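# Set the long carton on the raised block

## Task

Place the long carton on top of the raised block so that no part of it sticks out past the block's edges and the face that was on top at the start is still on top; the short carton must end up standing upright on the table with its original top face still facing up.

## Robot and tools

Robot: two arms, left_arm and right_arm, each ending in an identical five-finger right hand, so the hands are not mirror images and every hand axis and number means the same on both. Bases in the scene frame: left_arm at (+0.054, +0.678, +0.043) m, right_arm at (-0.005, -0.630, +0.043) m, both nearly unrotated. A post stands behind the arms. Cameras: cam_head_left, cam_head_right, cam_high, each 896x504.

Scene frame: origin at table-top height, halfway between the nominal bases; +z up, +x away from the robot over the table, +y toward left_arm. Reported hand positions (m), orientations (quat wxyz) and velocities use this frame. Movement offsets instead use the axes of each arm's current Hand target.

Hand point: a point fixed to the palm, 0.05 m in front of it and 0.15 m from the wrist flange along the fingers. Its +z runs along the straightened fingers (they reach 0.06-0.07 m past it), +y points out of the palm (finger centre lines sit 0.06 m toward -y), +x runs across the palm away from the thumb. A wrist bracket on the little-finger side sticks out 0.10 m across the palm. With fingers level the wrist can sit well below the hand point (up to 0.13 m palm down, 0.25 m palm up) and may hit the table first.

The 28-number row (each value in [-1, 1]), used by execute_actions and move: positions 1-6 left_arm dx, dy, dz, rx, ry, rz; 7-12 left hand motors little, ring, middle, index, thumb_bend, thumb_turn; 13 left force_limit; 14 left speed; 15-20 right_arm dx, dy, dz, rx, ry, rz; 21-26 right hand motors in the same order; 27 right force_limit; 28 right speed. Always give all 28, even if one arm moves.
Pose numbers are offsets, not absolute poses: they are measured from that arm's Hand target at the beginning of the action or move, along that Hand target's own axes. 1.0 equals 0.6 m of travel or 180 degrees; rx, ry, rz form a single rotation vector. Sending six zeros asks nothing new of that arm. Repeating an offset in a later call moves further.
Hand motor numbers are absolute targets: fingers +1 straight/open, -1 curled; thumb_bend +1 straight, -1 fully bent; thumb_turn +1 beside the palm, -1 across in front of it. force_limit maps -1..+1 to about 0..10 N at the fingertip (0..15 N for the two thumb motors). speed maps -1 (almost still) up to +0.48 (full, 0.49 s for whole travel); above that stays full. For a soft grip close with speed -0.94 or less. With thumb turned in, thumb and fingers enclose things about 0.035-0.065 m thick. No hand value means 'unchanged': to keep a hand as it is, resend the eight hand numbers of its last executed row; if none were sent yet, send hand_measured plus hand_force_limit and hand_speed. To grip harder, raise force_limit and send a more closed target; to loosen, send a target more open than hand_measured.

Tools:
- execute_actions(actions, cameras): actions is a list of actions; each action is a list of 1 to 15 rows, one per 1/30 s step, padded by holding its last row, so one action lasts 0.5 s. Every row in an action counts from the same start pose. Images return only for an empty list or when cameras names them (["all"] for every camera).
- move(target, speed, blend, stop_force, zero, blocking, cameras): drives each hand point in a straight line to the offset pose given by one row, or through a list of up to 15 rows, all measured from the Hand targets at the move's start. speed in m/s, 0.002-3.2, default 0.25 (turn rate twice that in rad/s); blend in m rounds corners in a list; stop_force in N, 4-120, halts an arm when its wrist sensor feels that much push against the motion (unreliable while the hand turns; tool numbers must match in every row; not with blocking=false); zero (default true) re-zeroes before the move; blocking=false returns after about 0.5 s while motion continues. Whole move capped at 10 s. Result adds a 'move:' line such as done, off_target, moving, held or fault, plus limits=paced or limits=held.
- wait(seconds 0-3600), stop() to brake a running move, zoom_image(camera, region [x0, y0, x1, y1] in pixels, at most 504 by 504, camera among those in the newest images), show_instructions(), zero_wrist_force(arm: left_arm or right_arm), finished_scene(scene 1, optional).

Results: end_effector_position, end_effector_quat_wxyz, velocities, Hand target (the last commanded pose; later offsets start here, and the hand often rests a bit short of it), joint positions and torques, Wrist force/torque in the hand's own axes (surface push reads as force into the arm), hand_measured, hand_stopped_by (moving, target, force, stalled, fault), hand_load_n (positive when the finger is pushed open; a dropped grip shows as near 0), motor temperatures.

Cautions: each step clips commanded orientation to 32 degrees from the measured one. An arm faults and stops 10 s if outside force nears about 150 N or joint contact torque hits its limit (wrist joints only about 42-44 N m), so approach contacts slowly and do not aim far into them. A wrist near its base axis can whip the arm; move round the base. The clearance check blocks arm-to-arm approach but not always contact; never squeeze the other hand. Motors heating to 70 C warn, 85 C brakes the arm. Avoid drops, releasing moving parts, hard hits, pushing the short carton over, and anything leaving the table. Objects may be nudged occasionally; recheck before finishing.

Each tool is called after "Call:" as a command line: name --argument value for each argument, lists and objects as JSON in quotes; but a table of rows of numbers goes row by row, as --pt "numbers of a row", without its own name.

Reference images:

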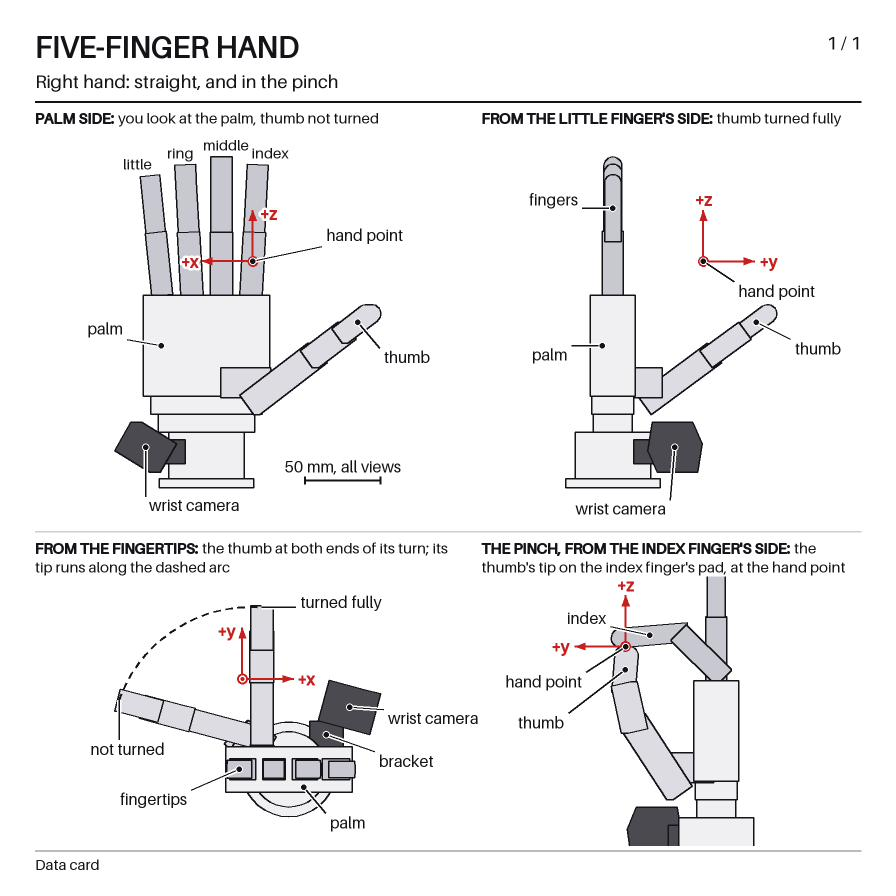

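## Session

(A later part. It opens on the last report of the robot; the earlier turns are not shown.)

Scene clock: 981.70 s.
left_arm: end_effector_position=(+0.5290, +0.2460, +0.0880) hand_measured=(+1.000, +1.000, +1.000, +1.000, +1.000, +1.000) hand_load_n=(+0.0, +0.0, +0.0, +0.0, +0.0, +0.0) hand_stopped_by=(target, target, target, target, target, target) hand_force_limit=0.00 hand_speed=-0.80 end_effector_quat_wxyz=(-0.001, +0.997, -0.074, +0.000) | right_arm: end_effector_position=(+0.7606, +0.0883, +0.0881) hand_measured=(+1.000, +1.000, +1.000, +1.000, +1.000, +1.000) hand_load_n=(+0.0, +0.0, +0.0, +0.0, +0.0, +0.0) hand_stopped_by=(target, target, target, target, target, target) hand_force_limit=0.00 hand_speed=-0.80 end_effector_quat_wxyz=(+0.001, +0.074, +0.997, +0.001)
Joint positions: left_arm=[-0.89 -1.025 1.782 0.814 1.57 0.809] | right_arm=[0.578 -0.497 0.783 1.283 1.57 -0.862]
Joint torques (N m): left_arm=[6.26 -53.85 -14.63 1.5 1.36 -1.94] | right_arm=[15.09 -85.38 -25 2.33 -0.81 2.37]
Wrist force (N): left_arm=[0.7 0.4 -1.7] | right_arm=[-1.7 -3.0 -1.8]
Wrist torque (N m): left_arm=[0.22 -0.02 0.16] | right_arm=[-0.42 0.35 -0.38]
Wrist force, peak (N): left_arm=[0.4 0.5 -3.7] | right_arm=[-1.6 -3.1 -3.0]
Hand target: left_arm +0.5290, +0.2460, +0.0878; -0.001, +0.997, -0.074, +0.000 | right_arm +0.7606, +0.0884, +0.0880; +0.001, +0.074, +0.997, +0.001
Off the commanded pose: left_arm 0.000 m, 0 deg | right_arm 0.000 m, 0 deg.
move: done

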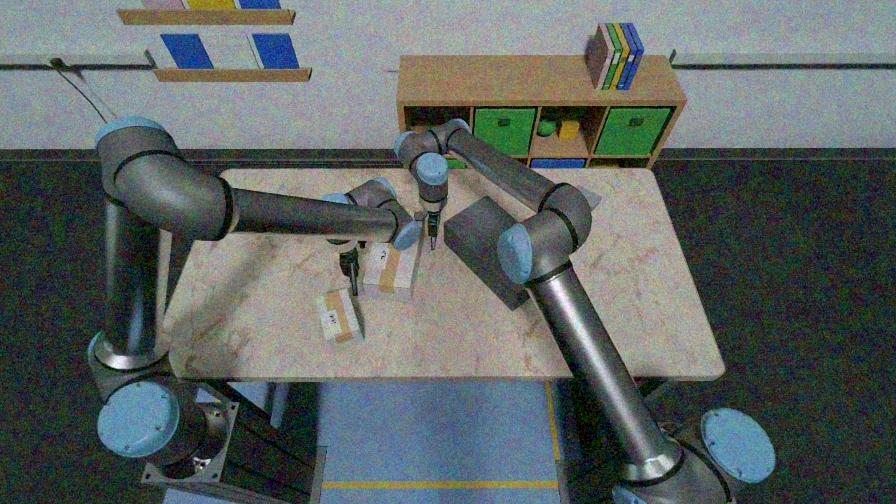

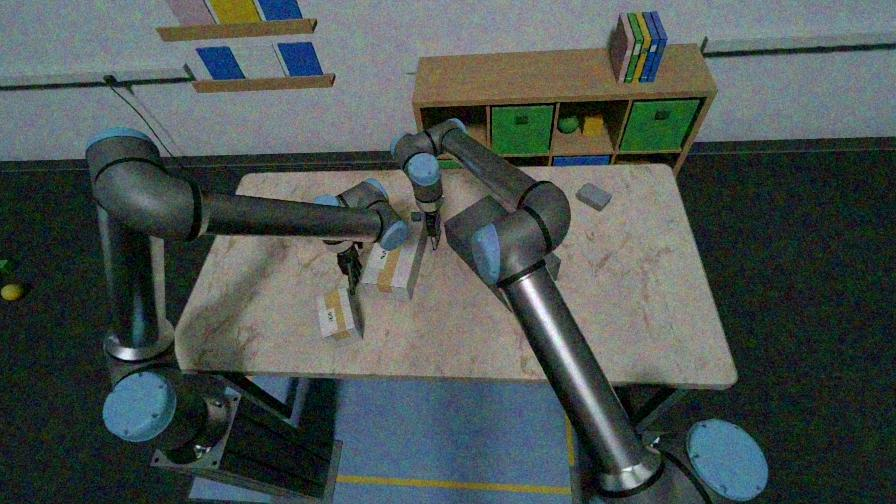

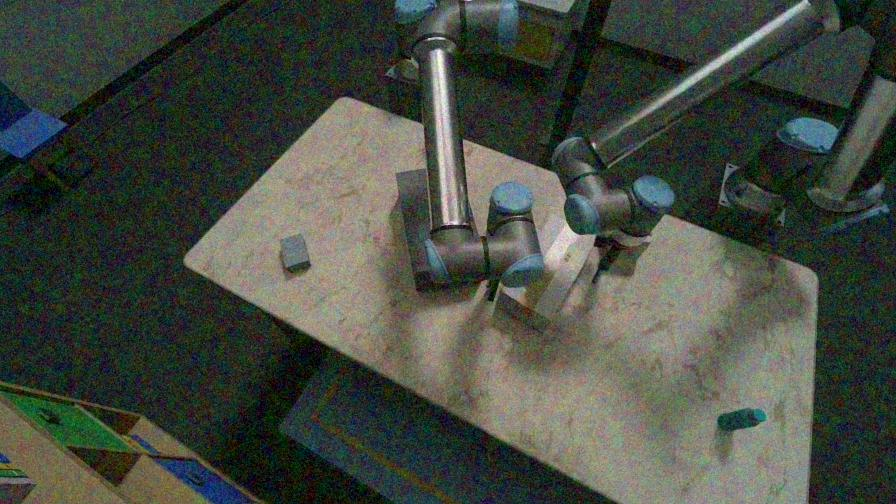

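Call:
move --pt "0 0 -0.2 0 0 0 1 1 1 1 1 1 0 -0.8 0 0 0 0 0 0 1 1 1 1 1 1 0 -0.8" --pt "0.022 0.182 -0.2 0 0 0 1 1 1 1 1 1 0 -0.8 0 0 0 0 0 0 1 1 1 1 1 1 0 -0.8" --pt "0.022 0.182 -0.12 0 0 0 1 1 1 1 1 1 0 -0.8 0 0 0 0 0 0 1 1 1 1 1 1 0 -0.8" --speed 0.15 --blend '[0.01, 0.01, 0]' --cameras '["all"]'

Call:
zoom_image --camera "cam_head_left" --region '[300, 200, 460, 310]'

Scene clock: 1121.27 s.
left_arm: end_effector_position=(+0.5255, +0.1371, +0.1708) hand_measured=(+1.000, +1.000, +1.000, +1.000, +1.000, +1.000) hand_load_n=(+0.0, +0.5, +0.0, +0.0, +0.0, +0.0) hand_stopped_by=(target, target, target, target, target, target) hand_force_limit=0.00 hand_speed=-0.80 end_effector_quat_wxyz=(-0.002, +0.997, -0.074, -0.001) | right_arm: end_effector_position=(+0.7606, +0.0884, +0.0880) hand_measured=(+1.000, +1.000, +1.000, +1.000, +1.000, +1.000) hand_load_n=(+0.0, +0.0, +0.0, +0.0, -0.5, +0.0) hand_stopped_by=(target, target, target, target, target, target) hand_force_limit=0.00 hand_speed=-0.80 end_effector_quat_wxyz=(+0.001, +0.074, +0.997, +0.001)
Joint positions: left_arm=[-0.99 -1.017 1.585 1.006 1.57 0.708] | right_arm=[0.578 -0.497 0.783 1.283 1.57 -0.862]
Joint torques (N m): left_arm=[-0.34 -69.29 -30.75 3.14 0.15 0.24] | right_arm=[14.65 -84.23 -24.1 1.83 -0.82 2.35]
Wrist force (N): left_arm=[0.4 0.5 -10.3] | right_arm=[-1.8 -2.9 -2.3]
Wrist torque (N m): left_arm=[0.76 0.16 0.12] | right_arm=[-0.37 0.39 -0.38]
Wrist force, peak (N): left_arm=[5.5 -1.7 -172.3] | right_arm=[-1.9 -3.2 -2.6]
Hand target: left_arm +0.5255, +0.1371, +0.1708; -0.002, +0.997, -0.074, -0.001 (not the last commanded pose) | right_arm +0.7606, +0.0884, +0.0880; +0.001, +0.074, +0.997, +0.001
Off the commanded pose: left_arm 0.011 m, 0 deg | right_arm 0.000 m, 0 deg.
FORCE FAULT: contact force on the left arm reached its limit, and that arm stopped. The contact can be on any part of that arm, not only on its tool. That arm's remaining commands of this call were not run. That arm is still stopped at the end of this call. That arm stays stopped for about 10 more seconds. Until then a move that you send moves the other arm only, and its call returns only when the move has ended. Once the stop has ended, the next robot result says so. If the stop ends while you think or write, that arm runs what you send next, counted from a new Hand target: where the arm stands when the stop ends. While its stop runs, that arm, its gripper or tool too, takes no new command. Until it ends, the stop uses up actions while you think or wait. An arm that is not stopped still takes commands.
move: fault (left_arm)

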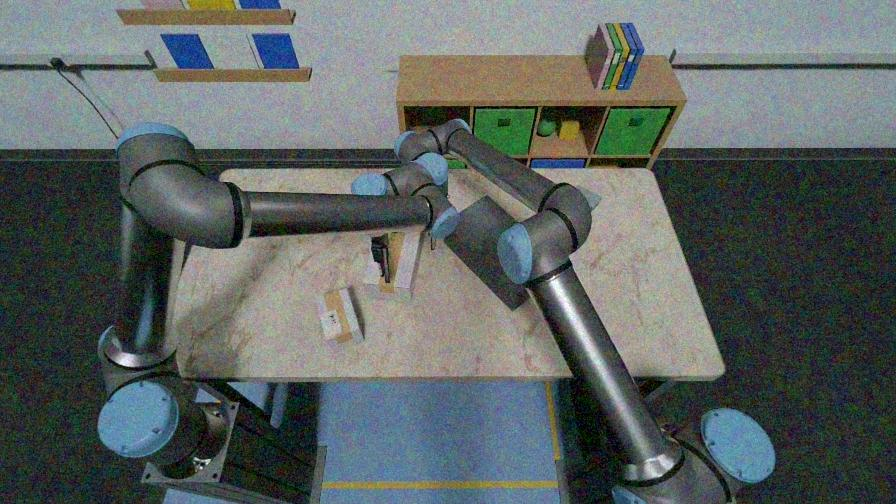

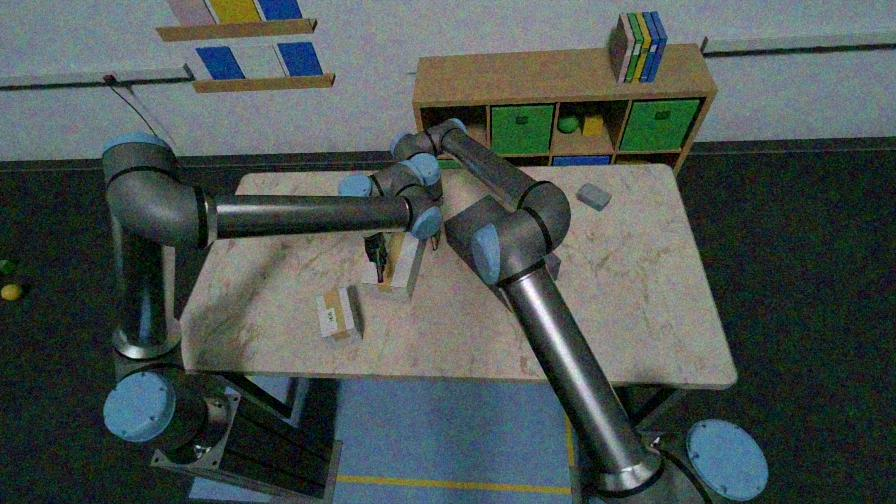

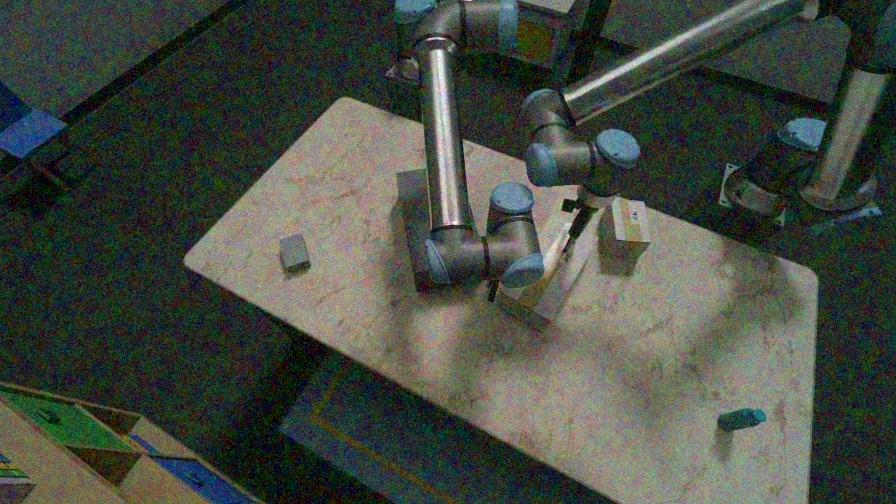

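Scaled by 3.150 from the camera's image (finer frame: 1280x720).

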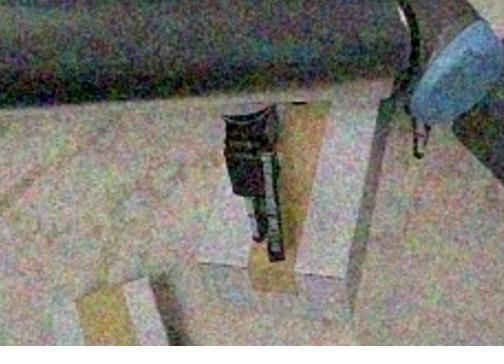

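Call:
wait --seconds 1

Scene clock: 1162.90 s.
left_arm: end_effector_position=(+0.5255, +0.1371, +0.1708) hand_measured=(+1.000, +1.000, +1.000, +1.000, +1.000, +1.000) hand_load_n=(+0.0, +0.0, +0.0, +0.0, +0.0, +0.0) hand_stopped_by=(target, target, target, target, target, target) hand_force_limit=0.00 hand_speed=-0.80 end_effector_quat_wxyz=(-0.002, +0.997, -0.074, -0.001) | right_arm: end_effector_position=(+0.7606, +0.0884, +0.0880) hand_measured=(+1.000, +1.000, +1.000, +1.000, +1.000, +1.000) hand_load_n=(+0.0, +0.0, +0.0, +0.0, +0.0, +0.0) hand_stopped_by=(target, target, target, target, target, target) hand_force_limit=0.00 hand_speed=-0.80 end_effector_quat_wxyz=(+0.001, +0.074, +0.997, +0.001)
Joint positions: left_arm=[-0.99 -1.017 1.585 1.006 1.57 0.708] | right_arm=[0.578 -0.497 0.783 1.283 1.57 -0.862]
Joint torques (N m): left_arm=[-0.99 -74.72 -31.84 4.02 0.12 0.35] | right_arm=[13.19 -88.04 -25.18 1.94 -1.02 2.37]
Wrist force (N): left_arm=[0.4 0.6 -10.3] | right_arm=[-1.4 -2.8 -2.5]
Wrist torque (N m): left_arm=[0.76 0.16 0.11] | right_arm=[-0.35 0.32 -0.36]
Wrist force, peak (N): left_arm=[0.2 0.8 -10.9] | right_arm=[-2.2 -3.1 -2.7]
Hand target: left_arm +0.5255, +0.1371, +0.1708; -0.002, +0.997, -0.074, -0.001 (not the last commanded pose) | right_arm +0.7606, +0.0884, +0.0880; +0.001, +0.074, +0.997, +0.001
Off the commanded pose: left_arm 0.011 m, 0 deg | right_arm 0.000 m, 0 deg.
FORCE FAULT, CONTINUED: the left arm's stop, for the force fault that an earlier result reported, is over. The rest of the stop counts as 20 of the actions that you can send in this scene. During its stop the left arm's controller moved it back a little. That arm's target is now where it stood when the stop ended, not its last command. That arm accepts commands again.
wait: 1.00 s; at rest from the start

Call:
move --pt "0 0 -0.083 0 0 0 1 1 1 1 1 1 0 -0.8 0 0 0 0 0 0 1 1 1 1 1 1 0 -0.8" --pt "0.0313 -0.1635 -0.083 0 0 0 1 1 1 1 1 1 0 -0.8 0 0 0 0 0 0 1 1 1 1 1 1 0 -0.8" --pt "0.0313 -0.1635 0.1263 0 0 0 1 1 1 1 1 1 0 -0.8 0 0 0 0 0 0 1 1 1 1 1 1 0 -0.8" --speed 0.12

Call:
move --target '[0,0,0,0,0,0,1,1,1,1,1,1,0,-0.8,0,0,0.0667,0,0,0,1,1,1,1,1,1,0,-0.8]' --speed 0.01 --stop_force 6 --cameras '["all"]'

Call:
zoom_image --camera "cam_head_left" --region '[330, 200, 490, 310]'

Call:
zoom_image --camera "cam_head_right" --region '[330, 200, 490, 310]'

Call:
zoom_image --camera "cam_high" --region '[420, 180, 680, 330]'

Scene clock: 1179.10 s.
left_arm: end_effector_position=(+0.5585, +0.2316, +0.0956) hand_measured=(+1.000, +1.000, +1.000, +1.000, +1.000, +1.000) hand_load_n=(+0.0, +0.0, +0.0, +0.0, +0.0, +0.0) hand_stopped_by=(target, target, target, target, target, target) hand_force_limit=0.00 hand_speed=-0.80 end_effector_quat_wxyz=(-0.002, +0.997, -0.074, -0.001) | right_arm: end_effector_position=(+0.7606, +0.0884, +0.0880) hand_measured=(+1.000, +1.000, +1.000, +1.000, +1.000, +1.000) hand_load_n=(+0.0, +0.0, +0.0, +0.0, +0.0, +0.0) hand_stopped_by=(target, target, target, target, target, target) hand_force_limit=0.00 hand_speed=-0.80 end_effector_quat_wxyz=(+0.001, +0.074, +0.997, +0.001)
Joint positions: left_arm=[-0.867 -0.991 1.704 0.861 1.569 0.831] | right_arm=[0.578 -0.497 0.783 1.283 1.57 -0.862]
Joint torques (N m): left_arm=[10.79 -60.26 -15.81 1.4 0.37 2.22] | right_arm=[13.39 -91.09 -25.14 2.1 -0.79 2.31]
Wrist force (N): left_arm=[0.0 0.2 -2.2] | right_arm=[-1.7 -3.2 -2.7]
Wrist torque (N m): left_arm=[0.21 0.12 -0.09] | right_arm=[-0.41 0.38 -0.38]
Wrist force, peak (N): left_arm=[0.4 0.8 -10.9] | right_arm=[-2.0 -3.3 -2.7]
Hand target: left_arm +0.5585, +0.2316, +0.0954; -0.002, +0.997, -0.074, -0.001 | right_arm +0.7606, +0.0884, +0.0880; +0.001, +0.074, +0.997, +0.001
Off the commanded pose: left_arm 0.000 m, 0 deg | right_arm 0.000 m, 0 deg.
move: done

Scene clock: 1182.37 s.
left_arm: end_effector_position=(+0.5585, +0.2316, +0.0954) hand_measured=(+1.000, +1.000, +1.000, +1.000, +1.000, +1.000) hand_load_n=(+0.0, +0.0, +0.0, +0.0, +0.0, +0.0) hand_stopped_by=(target, target, target, target, target, target) hand_force_limit=0.00 hand_speed=-0.80 end_effector_quat_wxyz=(-0.002, +0.997, -0.074, -0.001) | right_arm: end_effector_position=(+0.7607, +0.0884, +0.0702) hand_measured=(+1.000, +1.000, +1.000, +1.000, +1.000, +1.000) hand_load_n=(+0.0, +0.0, +0.0, +0.0, +0.0, +0.0) hand_stopped_by=(target, target, target, target, target, target) hand_force_limit=0.00 hand_speed=-0.80 end_effector_quat_wxyz=(+0.001, +0.074, +0.997, +0.001)
Joint positions: left_arm=[-0.867 -0.991 1.704 0.86 1.569 0.831] | right_arm=[0.579 -0.485 0.791 1.262 1.57 -0.862]
Joint torques (N m): left_arm=[11.25 -58.2 -15.89 1.76 1.31 2.39] | right_arm=[12.64 -112.38 -42.94 6.15 -0.65 2.18]
Wrist force (N): left_arm=[0.0 0.3 -2.3] | right_arm=[-1.8 -2.7 -9.4]
Wrist torque (N m): left_arm=[0.23 0.12 -0.08] | right_arm=[0.08 0.54 -0.38]
Wrist force, peak (N): left_arm=[0.1 0.2 -2.5] | right_arm=[-1.4 -3.0 -15.0]
Hand target: left_arm +0.5585, +0.2316, +0.0954; -0.002, +0.997, -0.074, -0.001 | right_arm +0.7607, +0.0884, +0.0702; +0.001, +0.074, +0.997, +0.001 (not the last commanded pose)
Off the commanded pose: left_arm 0.000 m, 0 deg | right_arm 0.022 m, 0 deg.
move: contact (right_arm)

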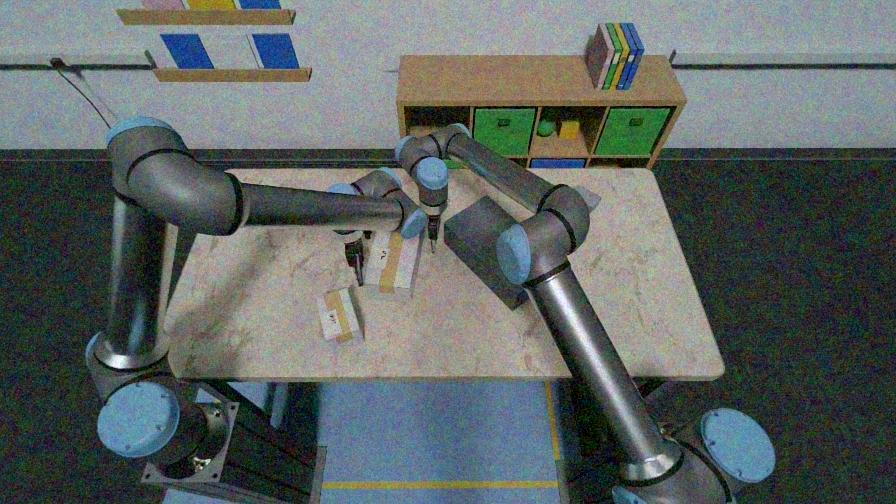

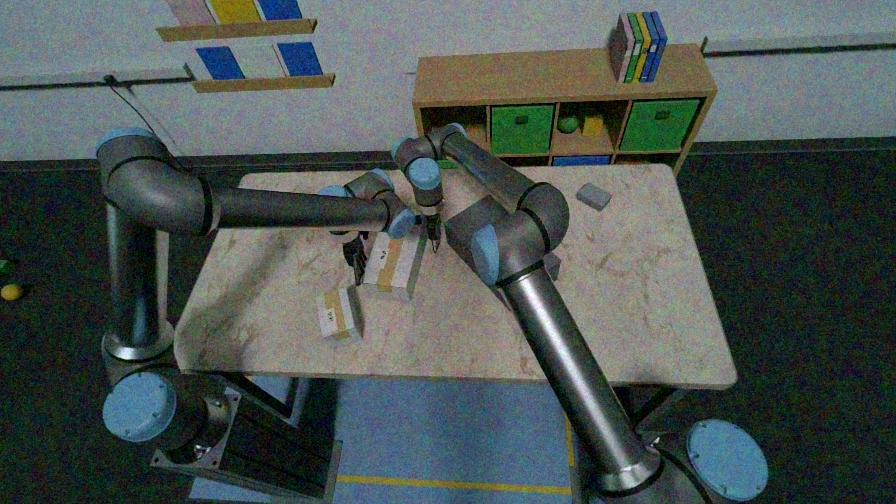

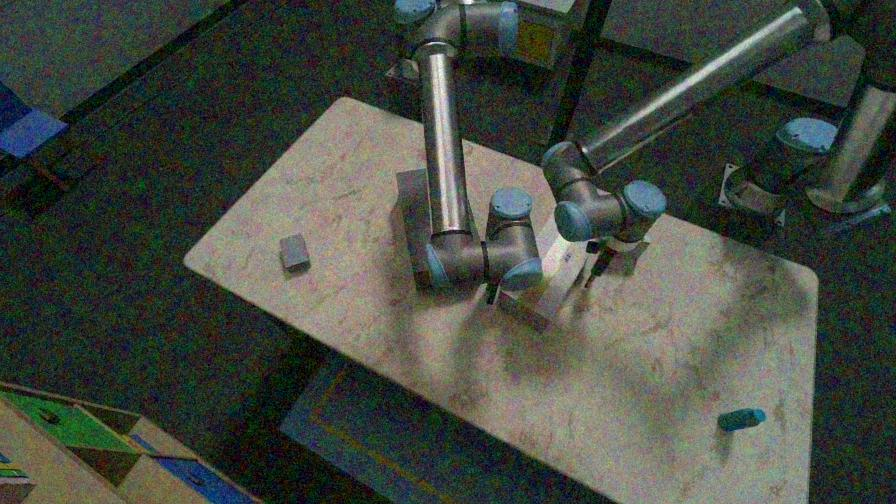

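Scaled by 3.150 from the camera's image (finer frame: 1280x720).

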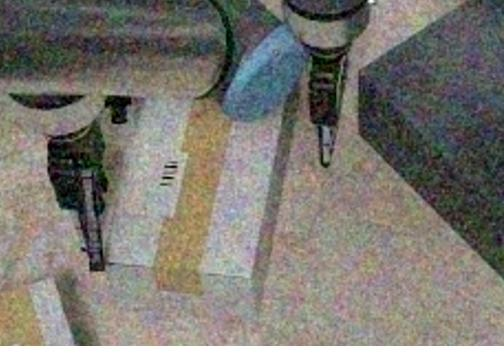

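Scaled by 3.150 from the camera's image (finer frame: 1280x720).

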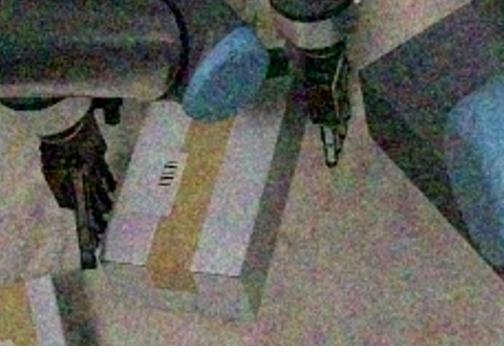

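Scaled by 1.938 from the camera's image (finer frame: 1280x720).

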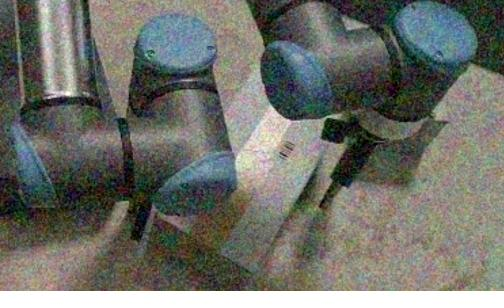

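Call:
move --pt "0 0 0 0 0 0 1 1 1 1 1 1 0 -0.8 0 0 -0.0413 0 0 0 1 1 1 1 1 1 0 -0.8" --pt "0 0 0 0 0 0 1 1 1 1 1 1 0 -0.8 0.0707 0.0238 -0.0413 0 0 0 1 1 1 1 1 1 0 -0.8" --speed 0.08 --cameras '["all"]'

Call:
zoom_image --camera "cam_head_left" --region '[330, 200, 490, 310]'

Call:
zoom_image --camera "cam_head_right" --region '[330, 200, 490, 310]'

Scene clock: 1293.67 s.
left_arm: end_effector_position=(+0.5585, +0.2316, +0.0954) hand_measured=(+1.000, +1.000, +1.000, +1.000, +1.000, +1.000) hand_load_n=(+0.0, +0.0, +0.0, +0.0, +0.0, +0.0) hand_stopped_by=(target, target, target, target, target, target) hand_force_limit=0.00 hand_speed=-0.80 end_effector_quat_wxyz=(-0.002, +0.997, -0.074, -0.001) | right_arm: end_effector_position=(+0.7210, +0.1086, +0.0950) hand_measured=(+1.000, +1.000, +1.000, +1.000, +1.000, +1.000) hand_load_n=(+0.0, +0.0, +0.0, +0.0, +0.0, +0.0) hand_stopped_by=(target, target, target, target, target, target) hand_force_limit=0.00 hand_speed=-0.80 end_effector_quat_wxyz=(+0.001, +0.074, +0.997, +0.001)
Joint positions: left_arm=[-0.867 -0.991 1.704 0.86 1.569 0.831] | right_arm=[0.619 -0.534 0.842 1.26 1.57 -0.821]
Joint torques (N m): left_arm=[10.21 -55.98 -15.91 1.75 1.18 2.38] | right_arm=[15.41 -117.4 -23.09 1.7 1.78 2.75]
Wrist force (N): left_arm=[0.1 0.3 -2.3] | right_arm=[-1.6 -3.3 -3.2]
Wrist torque (N m): left_arm=[0.23 0.10 -0.07] | right_arm=[-0.37 0.39 -0.38]
Wrist force, peak (N): left_arm=[0.0 0.2 -2.6] | right_arm=[-1.9 -3.2 -9.8]
Hand target: left_arm +0.5585, +0.2316, +0.0954; -0.002, +0.997, -0.074, -0.001 | right_arm +0.7208, +0.1087, +0.0950; +0.001, +0.074, +0.997, +0.001
Off the commanded pose: left_arm 0.000 m, 0 deg | right_arm 0.000 m, 0 deg.
move: done

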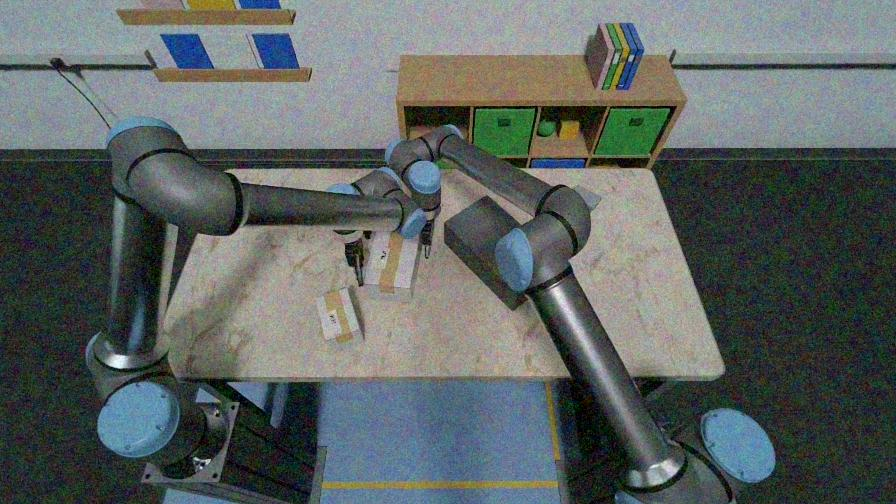

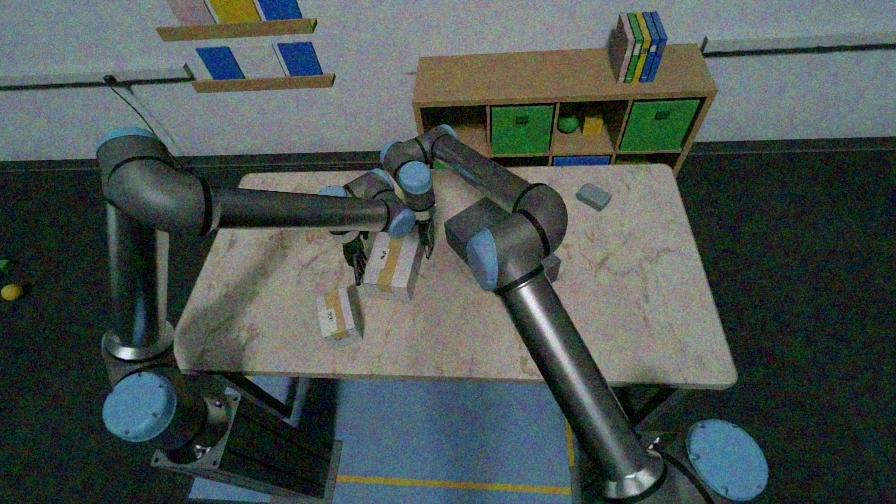

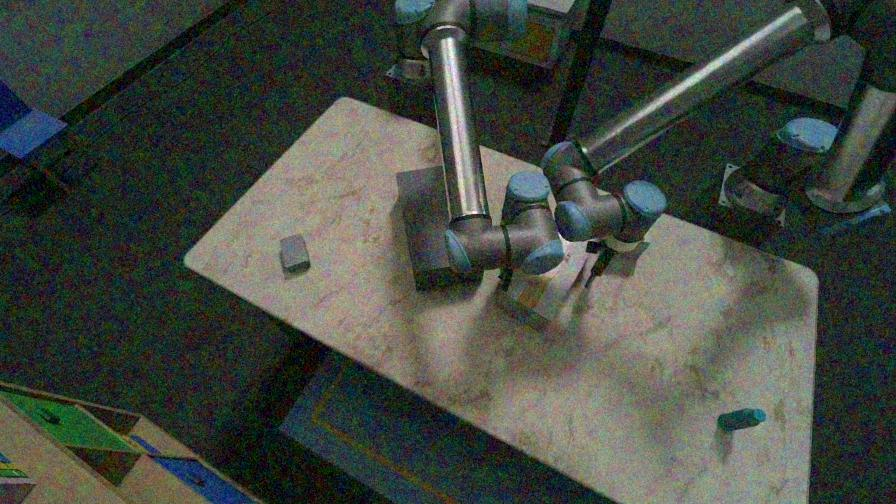

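Scaled by 3.150 from the camera's image (finer frame: 1280x720).

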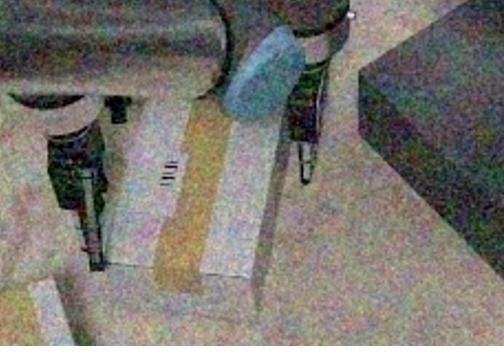

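Scaled by 3.150 from the camera's image (finer frame: 1280x720).

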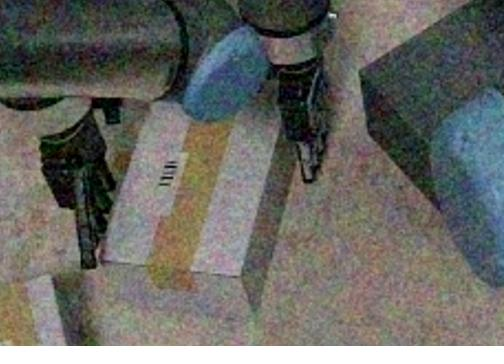

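Call:
move --pt "-0.0082 0.0290 0 0 0 0 1 1 1 1 1 1 0 -0.8 0 0.0284 0 0 0 0 1 1 1 1 1 1 0 -0.8" --pt "-0.0102 0.0695 0 0 0 -0.0431 1 1 1 1 1 1 0 -0.8 -0.0067 0.0329 0 0 0 -0.0431 1 1 1 1 1 1 0 -0.8" --pt "-0.0082 0.1103 0 0 0 -0.0861 1 1 1 1 1 1 0 -0.8 -0.0105 0.0377 0 0 0 -0.0861 1 1 1 1 1 1 0 -0.8" --pt "-0.0027 0.1507 0 0 0 -0.1292 1 1 1 1 1 1 0 -0.8 -0.0124 0.0429 0 0 0 -0.1292 1 1 1 1 1 1 0 -0.8" --speed 0.05 --blend '[0.003,0.003,0.003,0]' --cameras '["all"]'

Call:
zoom_image --camera "cam_head_left" --region '[330, 200, 490, 310]'

Call:
zoom_image --camera "cam_head_right" --region '[330, 200, 490, 310]'

Scene clock: 1312.47 s.
left_arm: end_effector_position=(+0.5574, +0.2294, +0.0952) hand_measured=(+1.000, +1.000, +1.000, +1.000, +1.000, +1.000) hand_load_n=(+0.0, +0.0, +0.0, +0.0, +0.0, +0.0) hand_stopped_by=(target, target, target, target, target, target) hand_force_limit=0.00 hand_speed=-0.80 end_effector_quat_wxyz=(-0.002, +0.997, -0.074, -0.001) | right_arm: end_effector_position=(+0.7210, +0.1112, +0.0951) hand_measured=(+1.000, +1.000, +1.000, +1.000, +1.000, +1.000) hand_load_n=(+0.0, +0.0, +0.0, +0.0, +0.0, +0.0) hand_stopped_by=(target, target, target, target, target, target) hand_force_limit=0.00 hand_speed=-0.80 end_effector_quat_wxyz=(+0.001, +0.074, +0.997, +0.001)
Joint positions: left_arm=[-0.871 -0.99 1.704 0.861 1.569 0.828] | right_arm=[0.621 -0.53 0.835 1.264 1.57 -0.819]
Joint torques (N m): left_arm=[11.3 -83.69 -15.68 1.75 0.74 1.29] | right_arm=[-16.9 -117.43 -25.04 1.89 1.63 -1.53]
Wrist force (N): left_arm=[0.3 0.4 -2.4] | right_arm=[-1.7 -2.8 -3.1]
Wrist torque (N m): left_arm=[0.25 0.08 -0.06] | right_arm=[-0.30 0.39 -0.37]
Wrist force, peak (N): left_arm=[-0.2 1.1 -2.4] | right_arm=[-2.5 -3.6 -2.7]
Hand target: left_arm +0.5575, +0.2295, +0.0952; -0.002, +0.997, -0.074, -0.001 (not the last commanded pose) | right_arm +0.7211, +0.1110, +0.0951; +0.001, +0.074, +0.997, +0.001 (not the last commanded pose)
Off the commanded pose: left_arm 0.088 m, 23 deg | right_arm 0.024 m, 23 deg.
move: held (left_arm, right_arm; a check stopped the path); path passed 0 of 4 targets; limits=held
pose unreachable (left arm): on one or more control steps of this call, first in action 0 (counted from 0), this arm could not follow its commanded pose, so it was not sent that pose on those steps. It may still have moved: this result reports where it is.
cause: moving toward the commanded pose would bring a part of the arm too close to another arm (a part of this arm just beyond joint 4 (wrist 1) and a part of the right arm just beyond its joint 5 (wrist 2), along the way the arms are being sent, or toward where that arm still pushes).
pose unreachable (right arm): on one or more control steps of this call, first in action 0 (counted from 0), this arm could not follow its commanded pose, so it was not sent that pose on those steps. It may still have moved: this result reports where it is.
cause: moving toward the commanded pose would bring a part of the arm too close to another arm (a part of this arm just beyond joint 5 (wrist 2) and a part of the left arm just beyond its joint 4 (wrist 1), along the way the arms are being sent, or toward where that arm still pushes).

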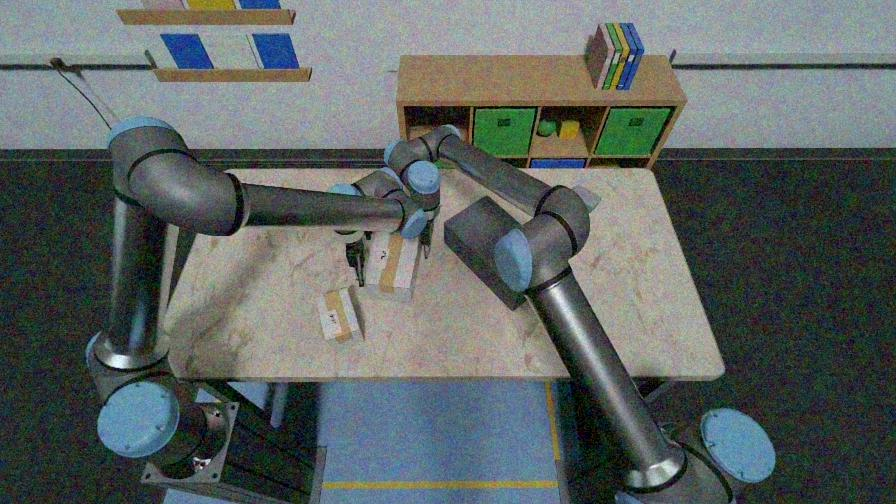

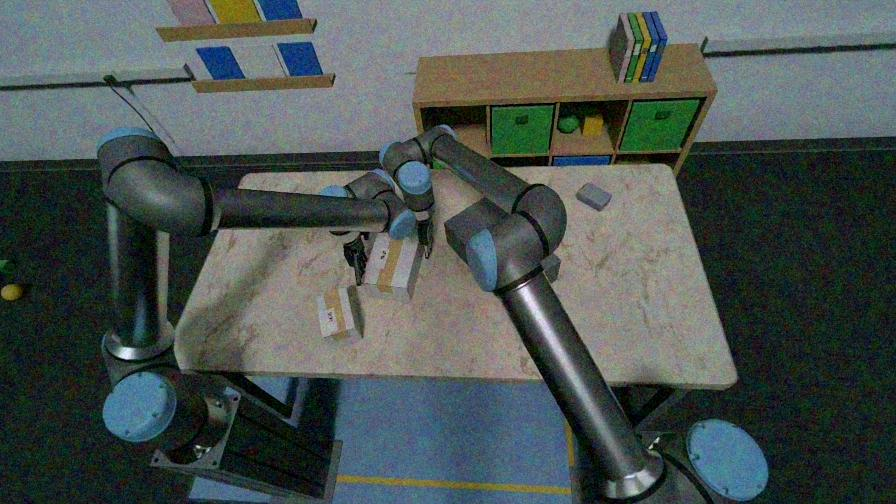

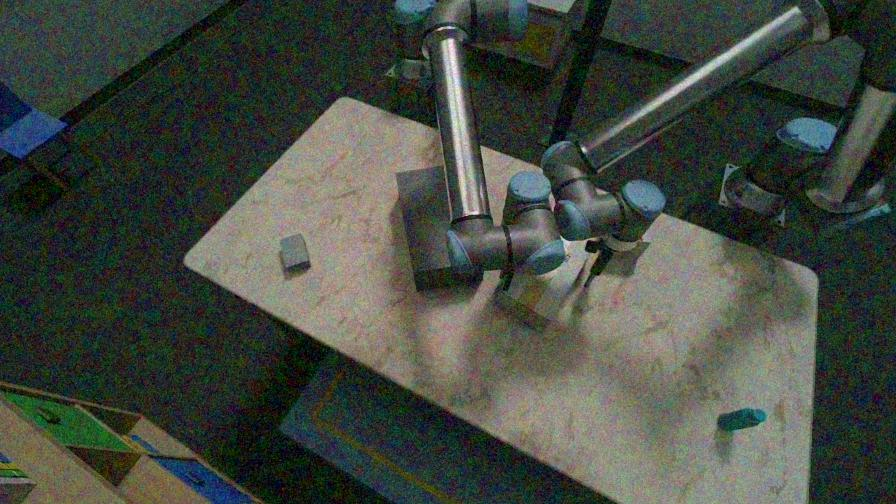

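Scaled by 3.150 from the camera's image (finer frame: 1280x720).

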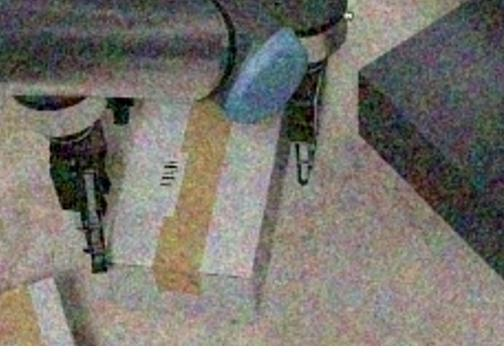

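Scaled by 3.150 from the camera's image (finer frame: 1280x720).

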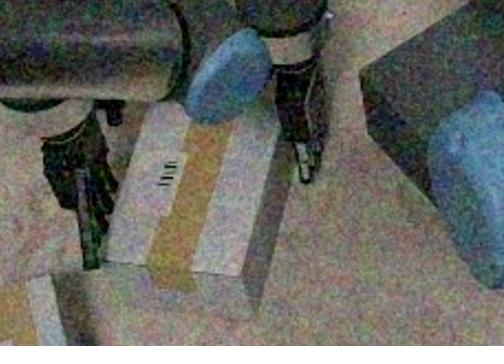

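Call:
move --pt "0 -0.05 0 0 0 0 1 1 1 1 1 1 0 -0.8 0 0 0 0 0 0 1 1 1 1 1 1 0 -0.8" --pt "-0.05 -0.07 -0.2 0 0 0 1 1 1 1 1 1 0 -0.8 0 0 0 0 0 0 1 1 1 1 1 1 0 -0.8" --pt "-0.102 -0.0968 -0.398 0 0 0 1 1 1 1 1 1 0 -0.8 0 0 0 0 0 0 1 1 1 1 1 1 0 -0.8" --speed 0.15 --blend '[0.01,0.01,0]'

Scene clock: 1440.87 s.
left_arm: end_effector_position=(+0.5058, +0.2951, +0.3341) hand_measured=(+1.000, +1.000, +1.000, +1.000, +1.000, +1.000) hand_load_n=(+0.0, +0.0, +0.0, +0.0, +0.0, +0.0) hand_stopped_by=(target, target, target, target, target, target) hand_force_limit=0.00 hand_speed=-0.80 end_effector_quat_wxyz=(-0.002, +0.997, -0.074, -0.001) | right_arm: end_effector_position=(+0.7211, +0.1110, +0.0951) hand_measured=(+1.000, +1.000, +1.000, +1.000, +1.000, +1.000) hand_load_n=(+0.0, +0.0, +0.0, +0.0, +0.0, +0.0) hand_stopped_by=(target, target, target, target, target, target) hand_force_limit=0.00 hand_speed=-0.80 end_effector_quat_wxyz=(+0.001, +0.074, +0.997, +0.001)
Joint positions: left_arm=[-0.869 -1.314 1.701 1.187 1.569 0.83] | right_arm=[0.621 -0.53 0.835 1.263 1.57 -0.819]
Joint torques (N m): left_arm=[-11.86 -67.1 -45.23 6.78 -0.96 -1.6] | right_arm=[-14.79 -116.74 -24.35 1.86 1.58 -1.23]
Wrist force (N): left_arm=[0.0 0.5 -2.3] | right_arm=[-1.7 -3.1 -2.8]
Wrist torque (N m): left_arm=[0.19 0.19 0.12] | right_arm=[-0.35 0.39 -0.37]
Wrist force, peak (N): left_arm=[-0.2 0.5 -3.3] | right_arm=[-1.6 -3.7 -3.4]
Hand target: left_arm +0.5057, +0.2951, +0.3343; -0.002, +0.997, -0.074, -0.001 | right_arm +0.7211, +0.1110, +0.0951; +0.001, +0.074, +0.997, +0.001
Off the commanded pose: left_arm 0.000 m, 0 deg | right_arm 0.000 m, 0 deg.
move: done

Call:
move --pt "0.158 -0.178 -0.0022 0.123 0.1125 0 1 1 1 1 1 1 0 -0.8 0 0 0 0 0 0 1 1 1 1 1 1 0 -0.8" --pt "0.2936 -0.3307 -0.123 0.246 0.225 0 1 1 1 1 1 1 0 -0.8 0 0 0 0 0 0 1 1 1 1 1 1 0 -0.8" --speed 0.25 --blend '[0.02,0]' --cameras '["cam_high"]'

Scene clock: 1451.77 s.
left_arm: end_effector_position=(+0.7093, +0.4650, +0.4085) hand_measured=(+1.000, +1.000, +1.000, +1.000, +1.000, +1.000) hand_load_n=(+0.0, +0.0, +0.0, +0.0, +0.0, +0.0) hand_stopped_by=(target, target, target, target, target, target) hand_force_limit=0.00 hand_speed=-0.80 end_effector_quat_wxyz=(-0.344, +0.863, -0.065, +0.363) | right_arm: end_effector_position=(+0.7211, +0.1110, +0.0951) hand_measured=(+1.000, +1.000, +1.000, +1.000, +1.000, +1.000) hand_load_n=(+0.0, +0.0, +0.0, +0.0, +0.0, +0.0) hand_stopped_by=(target, target, target, target, target, target) hand_force_limit=0.00 hand_speed=-0.80 end_effector_quat_wxyz=(+0.001, +0.074, +0.997, +0.001)
Joint positions: left_arm=[-0.866 -1.318 1.711 1.178 0.522 0.834] | right_arm=[0.621 -0.53 0.835 1.263 1.57 -0.819]
Joint torques (N m): left_arm=[11.21 -40.19 -23.13 1.83 -3.87 2.23] | right_arm=[-15 -116.78 -24.68 2.02 1.01 -1.2]
Wrist force (N): left_arm=[-0.1 0.7 -2.7] | right_arm=[-2.0 -3.6 -3.0]
Wrist torque (N m): left_arm=[0.24 0.08 -0.28] | right_arm=[-0.42 0.44 -0.41]
Wrist force, peak (N): left_arm=[-0.5 0.5 -2.9] | right_arm=[-2.2 -3.3 -3.4]
Hand target: left_arm +0.7093, +0.4651, +0.4085; -0.345, +0.863, -0.065, +0.363 | right_arm +0.7211, +0.1110, +0.0951; +0.001, +0.074, +0.997, +0.001
Off the commanded pose: left_arm 0.000 m, 0 deg | right_arm 0.000 m, 0 deg.
move: done

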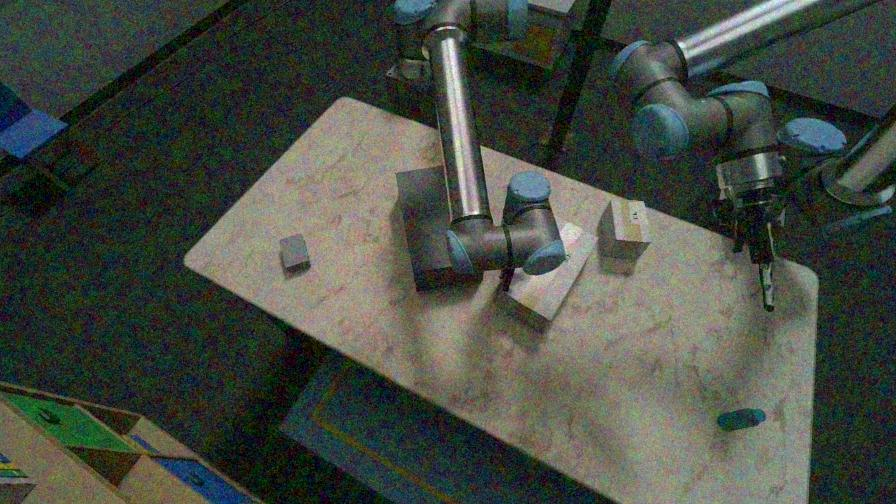

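Call:
move --pt "0.158 -0.178 -0.0022 0.123 0.1125 0 1 1 1 1 1 1 0 -0.8 0 0 0 0 0 0 1 1 1 1 1 1 0 -0.8" --pt "0.2936 -0.3307 -0.123 0.246 0.225 0 1 1 1 1 1 1 0 -0.8 0 0 0 0 0 0 1 1 1 1 1 1 0 -0.8" --speed 0.25 --blend '[0.02,0]' --cameras '["cam_high"]'

Scene clock: 1467.13 s.
left_arm: end_effector_position=(+0.7604, +0.5105, +0.6752) hand_measured=(+1.000, +1.000, +1.000, +1.000, +1.000, +1.000) hand_load_n=(+0.0, +0.0, +0.0, +0.0, +0.5, +0.0) hand_stopped_by=(target, target, target, target, target, target) hand_force_limit=0.00 hand_speed=-0.80 end_effector_quat_wxyz=(+0.595, -0.498, +0.038, -0.630) | right_arm: end_effector_position=(+0.7211, +0.1110, +0.0951) hand_measured=(+1.000, +1.000, +1.000, +1.000, +1.000, +1.000) hand_load_n=(+0.0, +0.0, +0.0, +0.0, +0.0, +0.0) hand_stopped_by=(target, target, target, target, target, target) hand_force_limit=0.00 hand_speed=-0.80 end_effector_quat_wxyz=(+0.001, +0.074, +0.997, +0.001)
Joint positions: left_arm=[-0.86 -1.32 1.719 1.19 -0.525 0.814] | right_arm=[0.621 -0.53 0.835 1.263 1.57 -0.819]
Joint torques (N m): left_arm=[10.48 -42.01 -45.86 6.65 -4.06 -1.66] | right_arm=[-14.6 -116.48 -24.8 2.18 0.2 -1.2]
Wrist force (N): left_arm=[-0.2 0.6 -2.7] | right_arm=[-2.2 -3.2 -3.1]
Wrist torque (N m): left_arm=[0.36 -0.24 -0.05] | right_arm=[-0.36 0.48 -0.41]
Wrist force, peak (N): left_arm=[-0.6 -0.1 -3.3] | right_arm=[-1.9 -3.6 -3.3]
Hand target: left_arm +0.7604, +0.5105, +0.6753; +0.595, -0.498, +0.038, -0.630 | right_arm +0.7211, +0.1110, +0.0951; +0.001, +0.074, +0.997, +0.001
Off the commanded pose: left_arm 0.000 m, 0 deg | right_arm 0.000 m, 0 deg.
move: done

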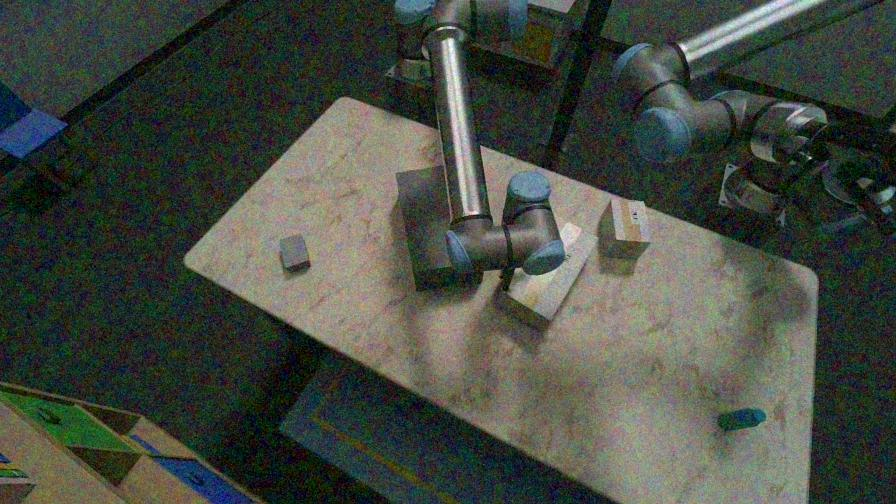

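Call:
move --pt "0.029 0.0877 -0.0253 -0.0863 0.0909 0.2163 1 1 1 1 1 1 0 -0.8 0 0 0 0 0 0 1 1 1 1 1 1 0 -0.8" --pt "-0.0107 0.1613 -0.072 -0.1725 0.1818 0.4325 1 1 1 1 1 1 0 -0.8 0 0 0 0 0 0 1 1 1 1 1 1 0 -0.8" --speed 0.25 --blend '[0.02,0]' --cameras '["cam_high"]'

Scene clock: 1495.17 s.
left_arm: end_effector_position=(+0.7989, +0.4640, +0.5879) hand_measured=(+1.000, +1.000, +1.000, +1.000, +1.000, +1.000) hand_load_n=(+0.0, +0.0, -0.5, +0.0, +0.0, +0.0) hand_stopped_by=(target, target, target, target, target, target) hand_force_limit=0.00 hand_speed=-0.80 end_effector_quat_wxyz=(+0.675, -0.312, +0.638, -0.200) | right_arm: end_effector_position=(+0.7211, +0.1110, +0.0951) hand_measured=(+1.000, +1.000, +1.000, +1.000, +1.000, +1.000) hand_load_n=(+0.0, +0.0, +0.0, +0.0, +0.0, +0.0) hand_stopped_by=(target, target, target, target, target, target) hand_force_limit=0.00 hand_speed=-0.80 end_effector_quat_wxyz=(+0.001, +0.074, +0.997, +0.001)
Joint positions: left_arm=[-0.86 -1.406 2.043 2.522 -0.524 0.813] | right_arm=[0.621 -0.53 0.835 1.263 1.57 -0.819]
Joint torques (N m): left_arm=[9.7 -59.07 -22.3 0.65 -1.41 -1.49] | right_arm=[-14.09 -115.95 -24.93 2.33 -0.45 -1.07]
Wrist force (N): left_arm=[0.0 0.3 -3.1] | right_arm=[-2.1 -3.2 -2.9]
Wrist torque (N m): left_arm=[0.44 -0.23 0.05] | right_arm=[-0.37 0.45 -0.40]
Wrist force, peak (N): left_arm=[-0.1 0.2 -3.6] | right_arm=[-2.4 -3.5 -2.9]
Hand target: left_arm +0.7989, +0.4640, +0.5879; +0.675, -0.312, +0.638, -0.200 | right_arm +0.7211, +0.1110, +0.0951; +0.001, +0.074, +0.997, +0.001
Off the commanded pose: left_arm 0.000 m, 0 deg | right_arm 0.000 m, 0 deg.
move: done

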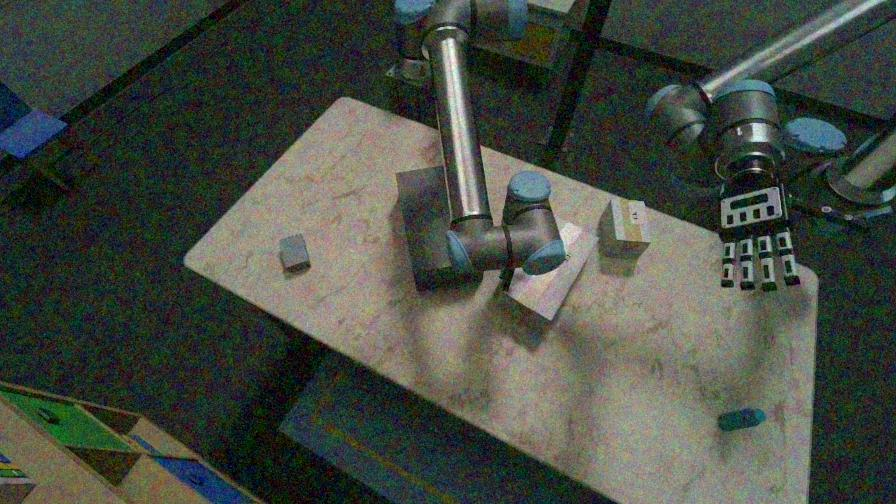

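Call:
move --pt "0.029 0.0877 -0.0253 -0.0863 0.0909 0.2163 1 1 1 1 1 1 0 -0.8 0 0 0 0 0 0 1 1 1 1 1 1 0 -0.8" --pt "-0.0107 0.1613 -0.072 -0.1725 0.1818 0.4325 1 1 1 1 1 1 0 -0.8 0 0 0 0 0 0 1 1 1 1 1 1 0 -0.8" --speed 0.25 --blend '[0.02,0]' --cameras '["cam_high"]'

Scene clock: 1510.67 s.
left_arm: end_effector_position=(+0.7433, +0.5314, +0.5276) hand_measured=(+1.000, +1.000, +1.000, +1.000, +1.000, +1.000) hand_load_n=(+0.0, +0.0, +0.0, +0.0, +0.0, +0.0) hand_stopped_by=(target, target, target, target, target, target) hand_force_limit=0.00 hand_speed=-0.80 end_effector_quat_wxyz=(+0.360, +0.057, +0.864, +0.347) | right_arm: end_effector_position=(+0.7211, +0.1110, +0.0951) hand_measured=(+1.000, +1.000, +1.000, +1.000, +1.000, +1.000) hand_load_n=(+0.0, +0.0, +0.0, +0.0, +0.0, +0.0) hand_stopped_by=(target, target, target, target, target, target) hand_force_limit=0.00 hand_speed=-0.80 end_effector_quat_wxyz=(+0.001, +0.074, +0.997, +0.001)
Joint positions: left_arm=[-0.86 -1.689 2.094 4.327 -0.525 0.81] | right_arm=[0.621 -0.53 0.835 1.263 1.57 -0.819]
Joint torques (N m): left_arm=[11.5 -18.75 -53.07 -1.84 -0.09 -1.65] | right_arm=[-13.31 -116.42 -25.06 2.51 -0.5 -1.01]
Wrist force (N): left_arm=[0.4 0.2 -2.8] | right_arm=[-1.9 -3.2 -3.3]
Wrist torque (N m): left_arm=[0.34 -0.07 0.41] | right_arm=[-0.35 0.43 -0.39]
Wrist force, peak (N): left_arm=[-0.1 0.0 -3.5] | right_arm=[-2.2 -3.5 -3.3]
Hand target: left_arm +0.7433, +0.5314, +0.5276; +0.360, +0.057, +0.864, +0.347 | right_arm +0.7211, +0.1110, +0.0951; +0.001, +0.074, +0.997, +0.001
Off the commanded pose: left_arm 0.000 m, 0 deg | right_arm 0.000 m, 0 deg.
move: done

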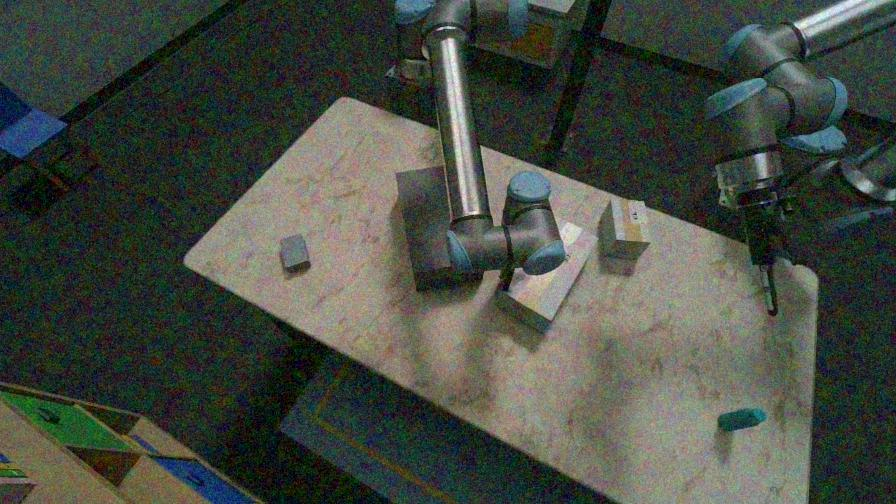

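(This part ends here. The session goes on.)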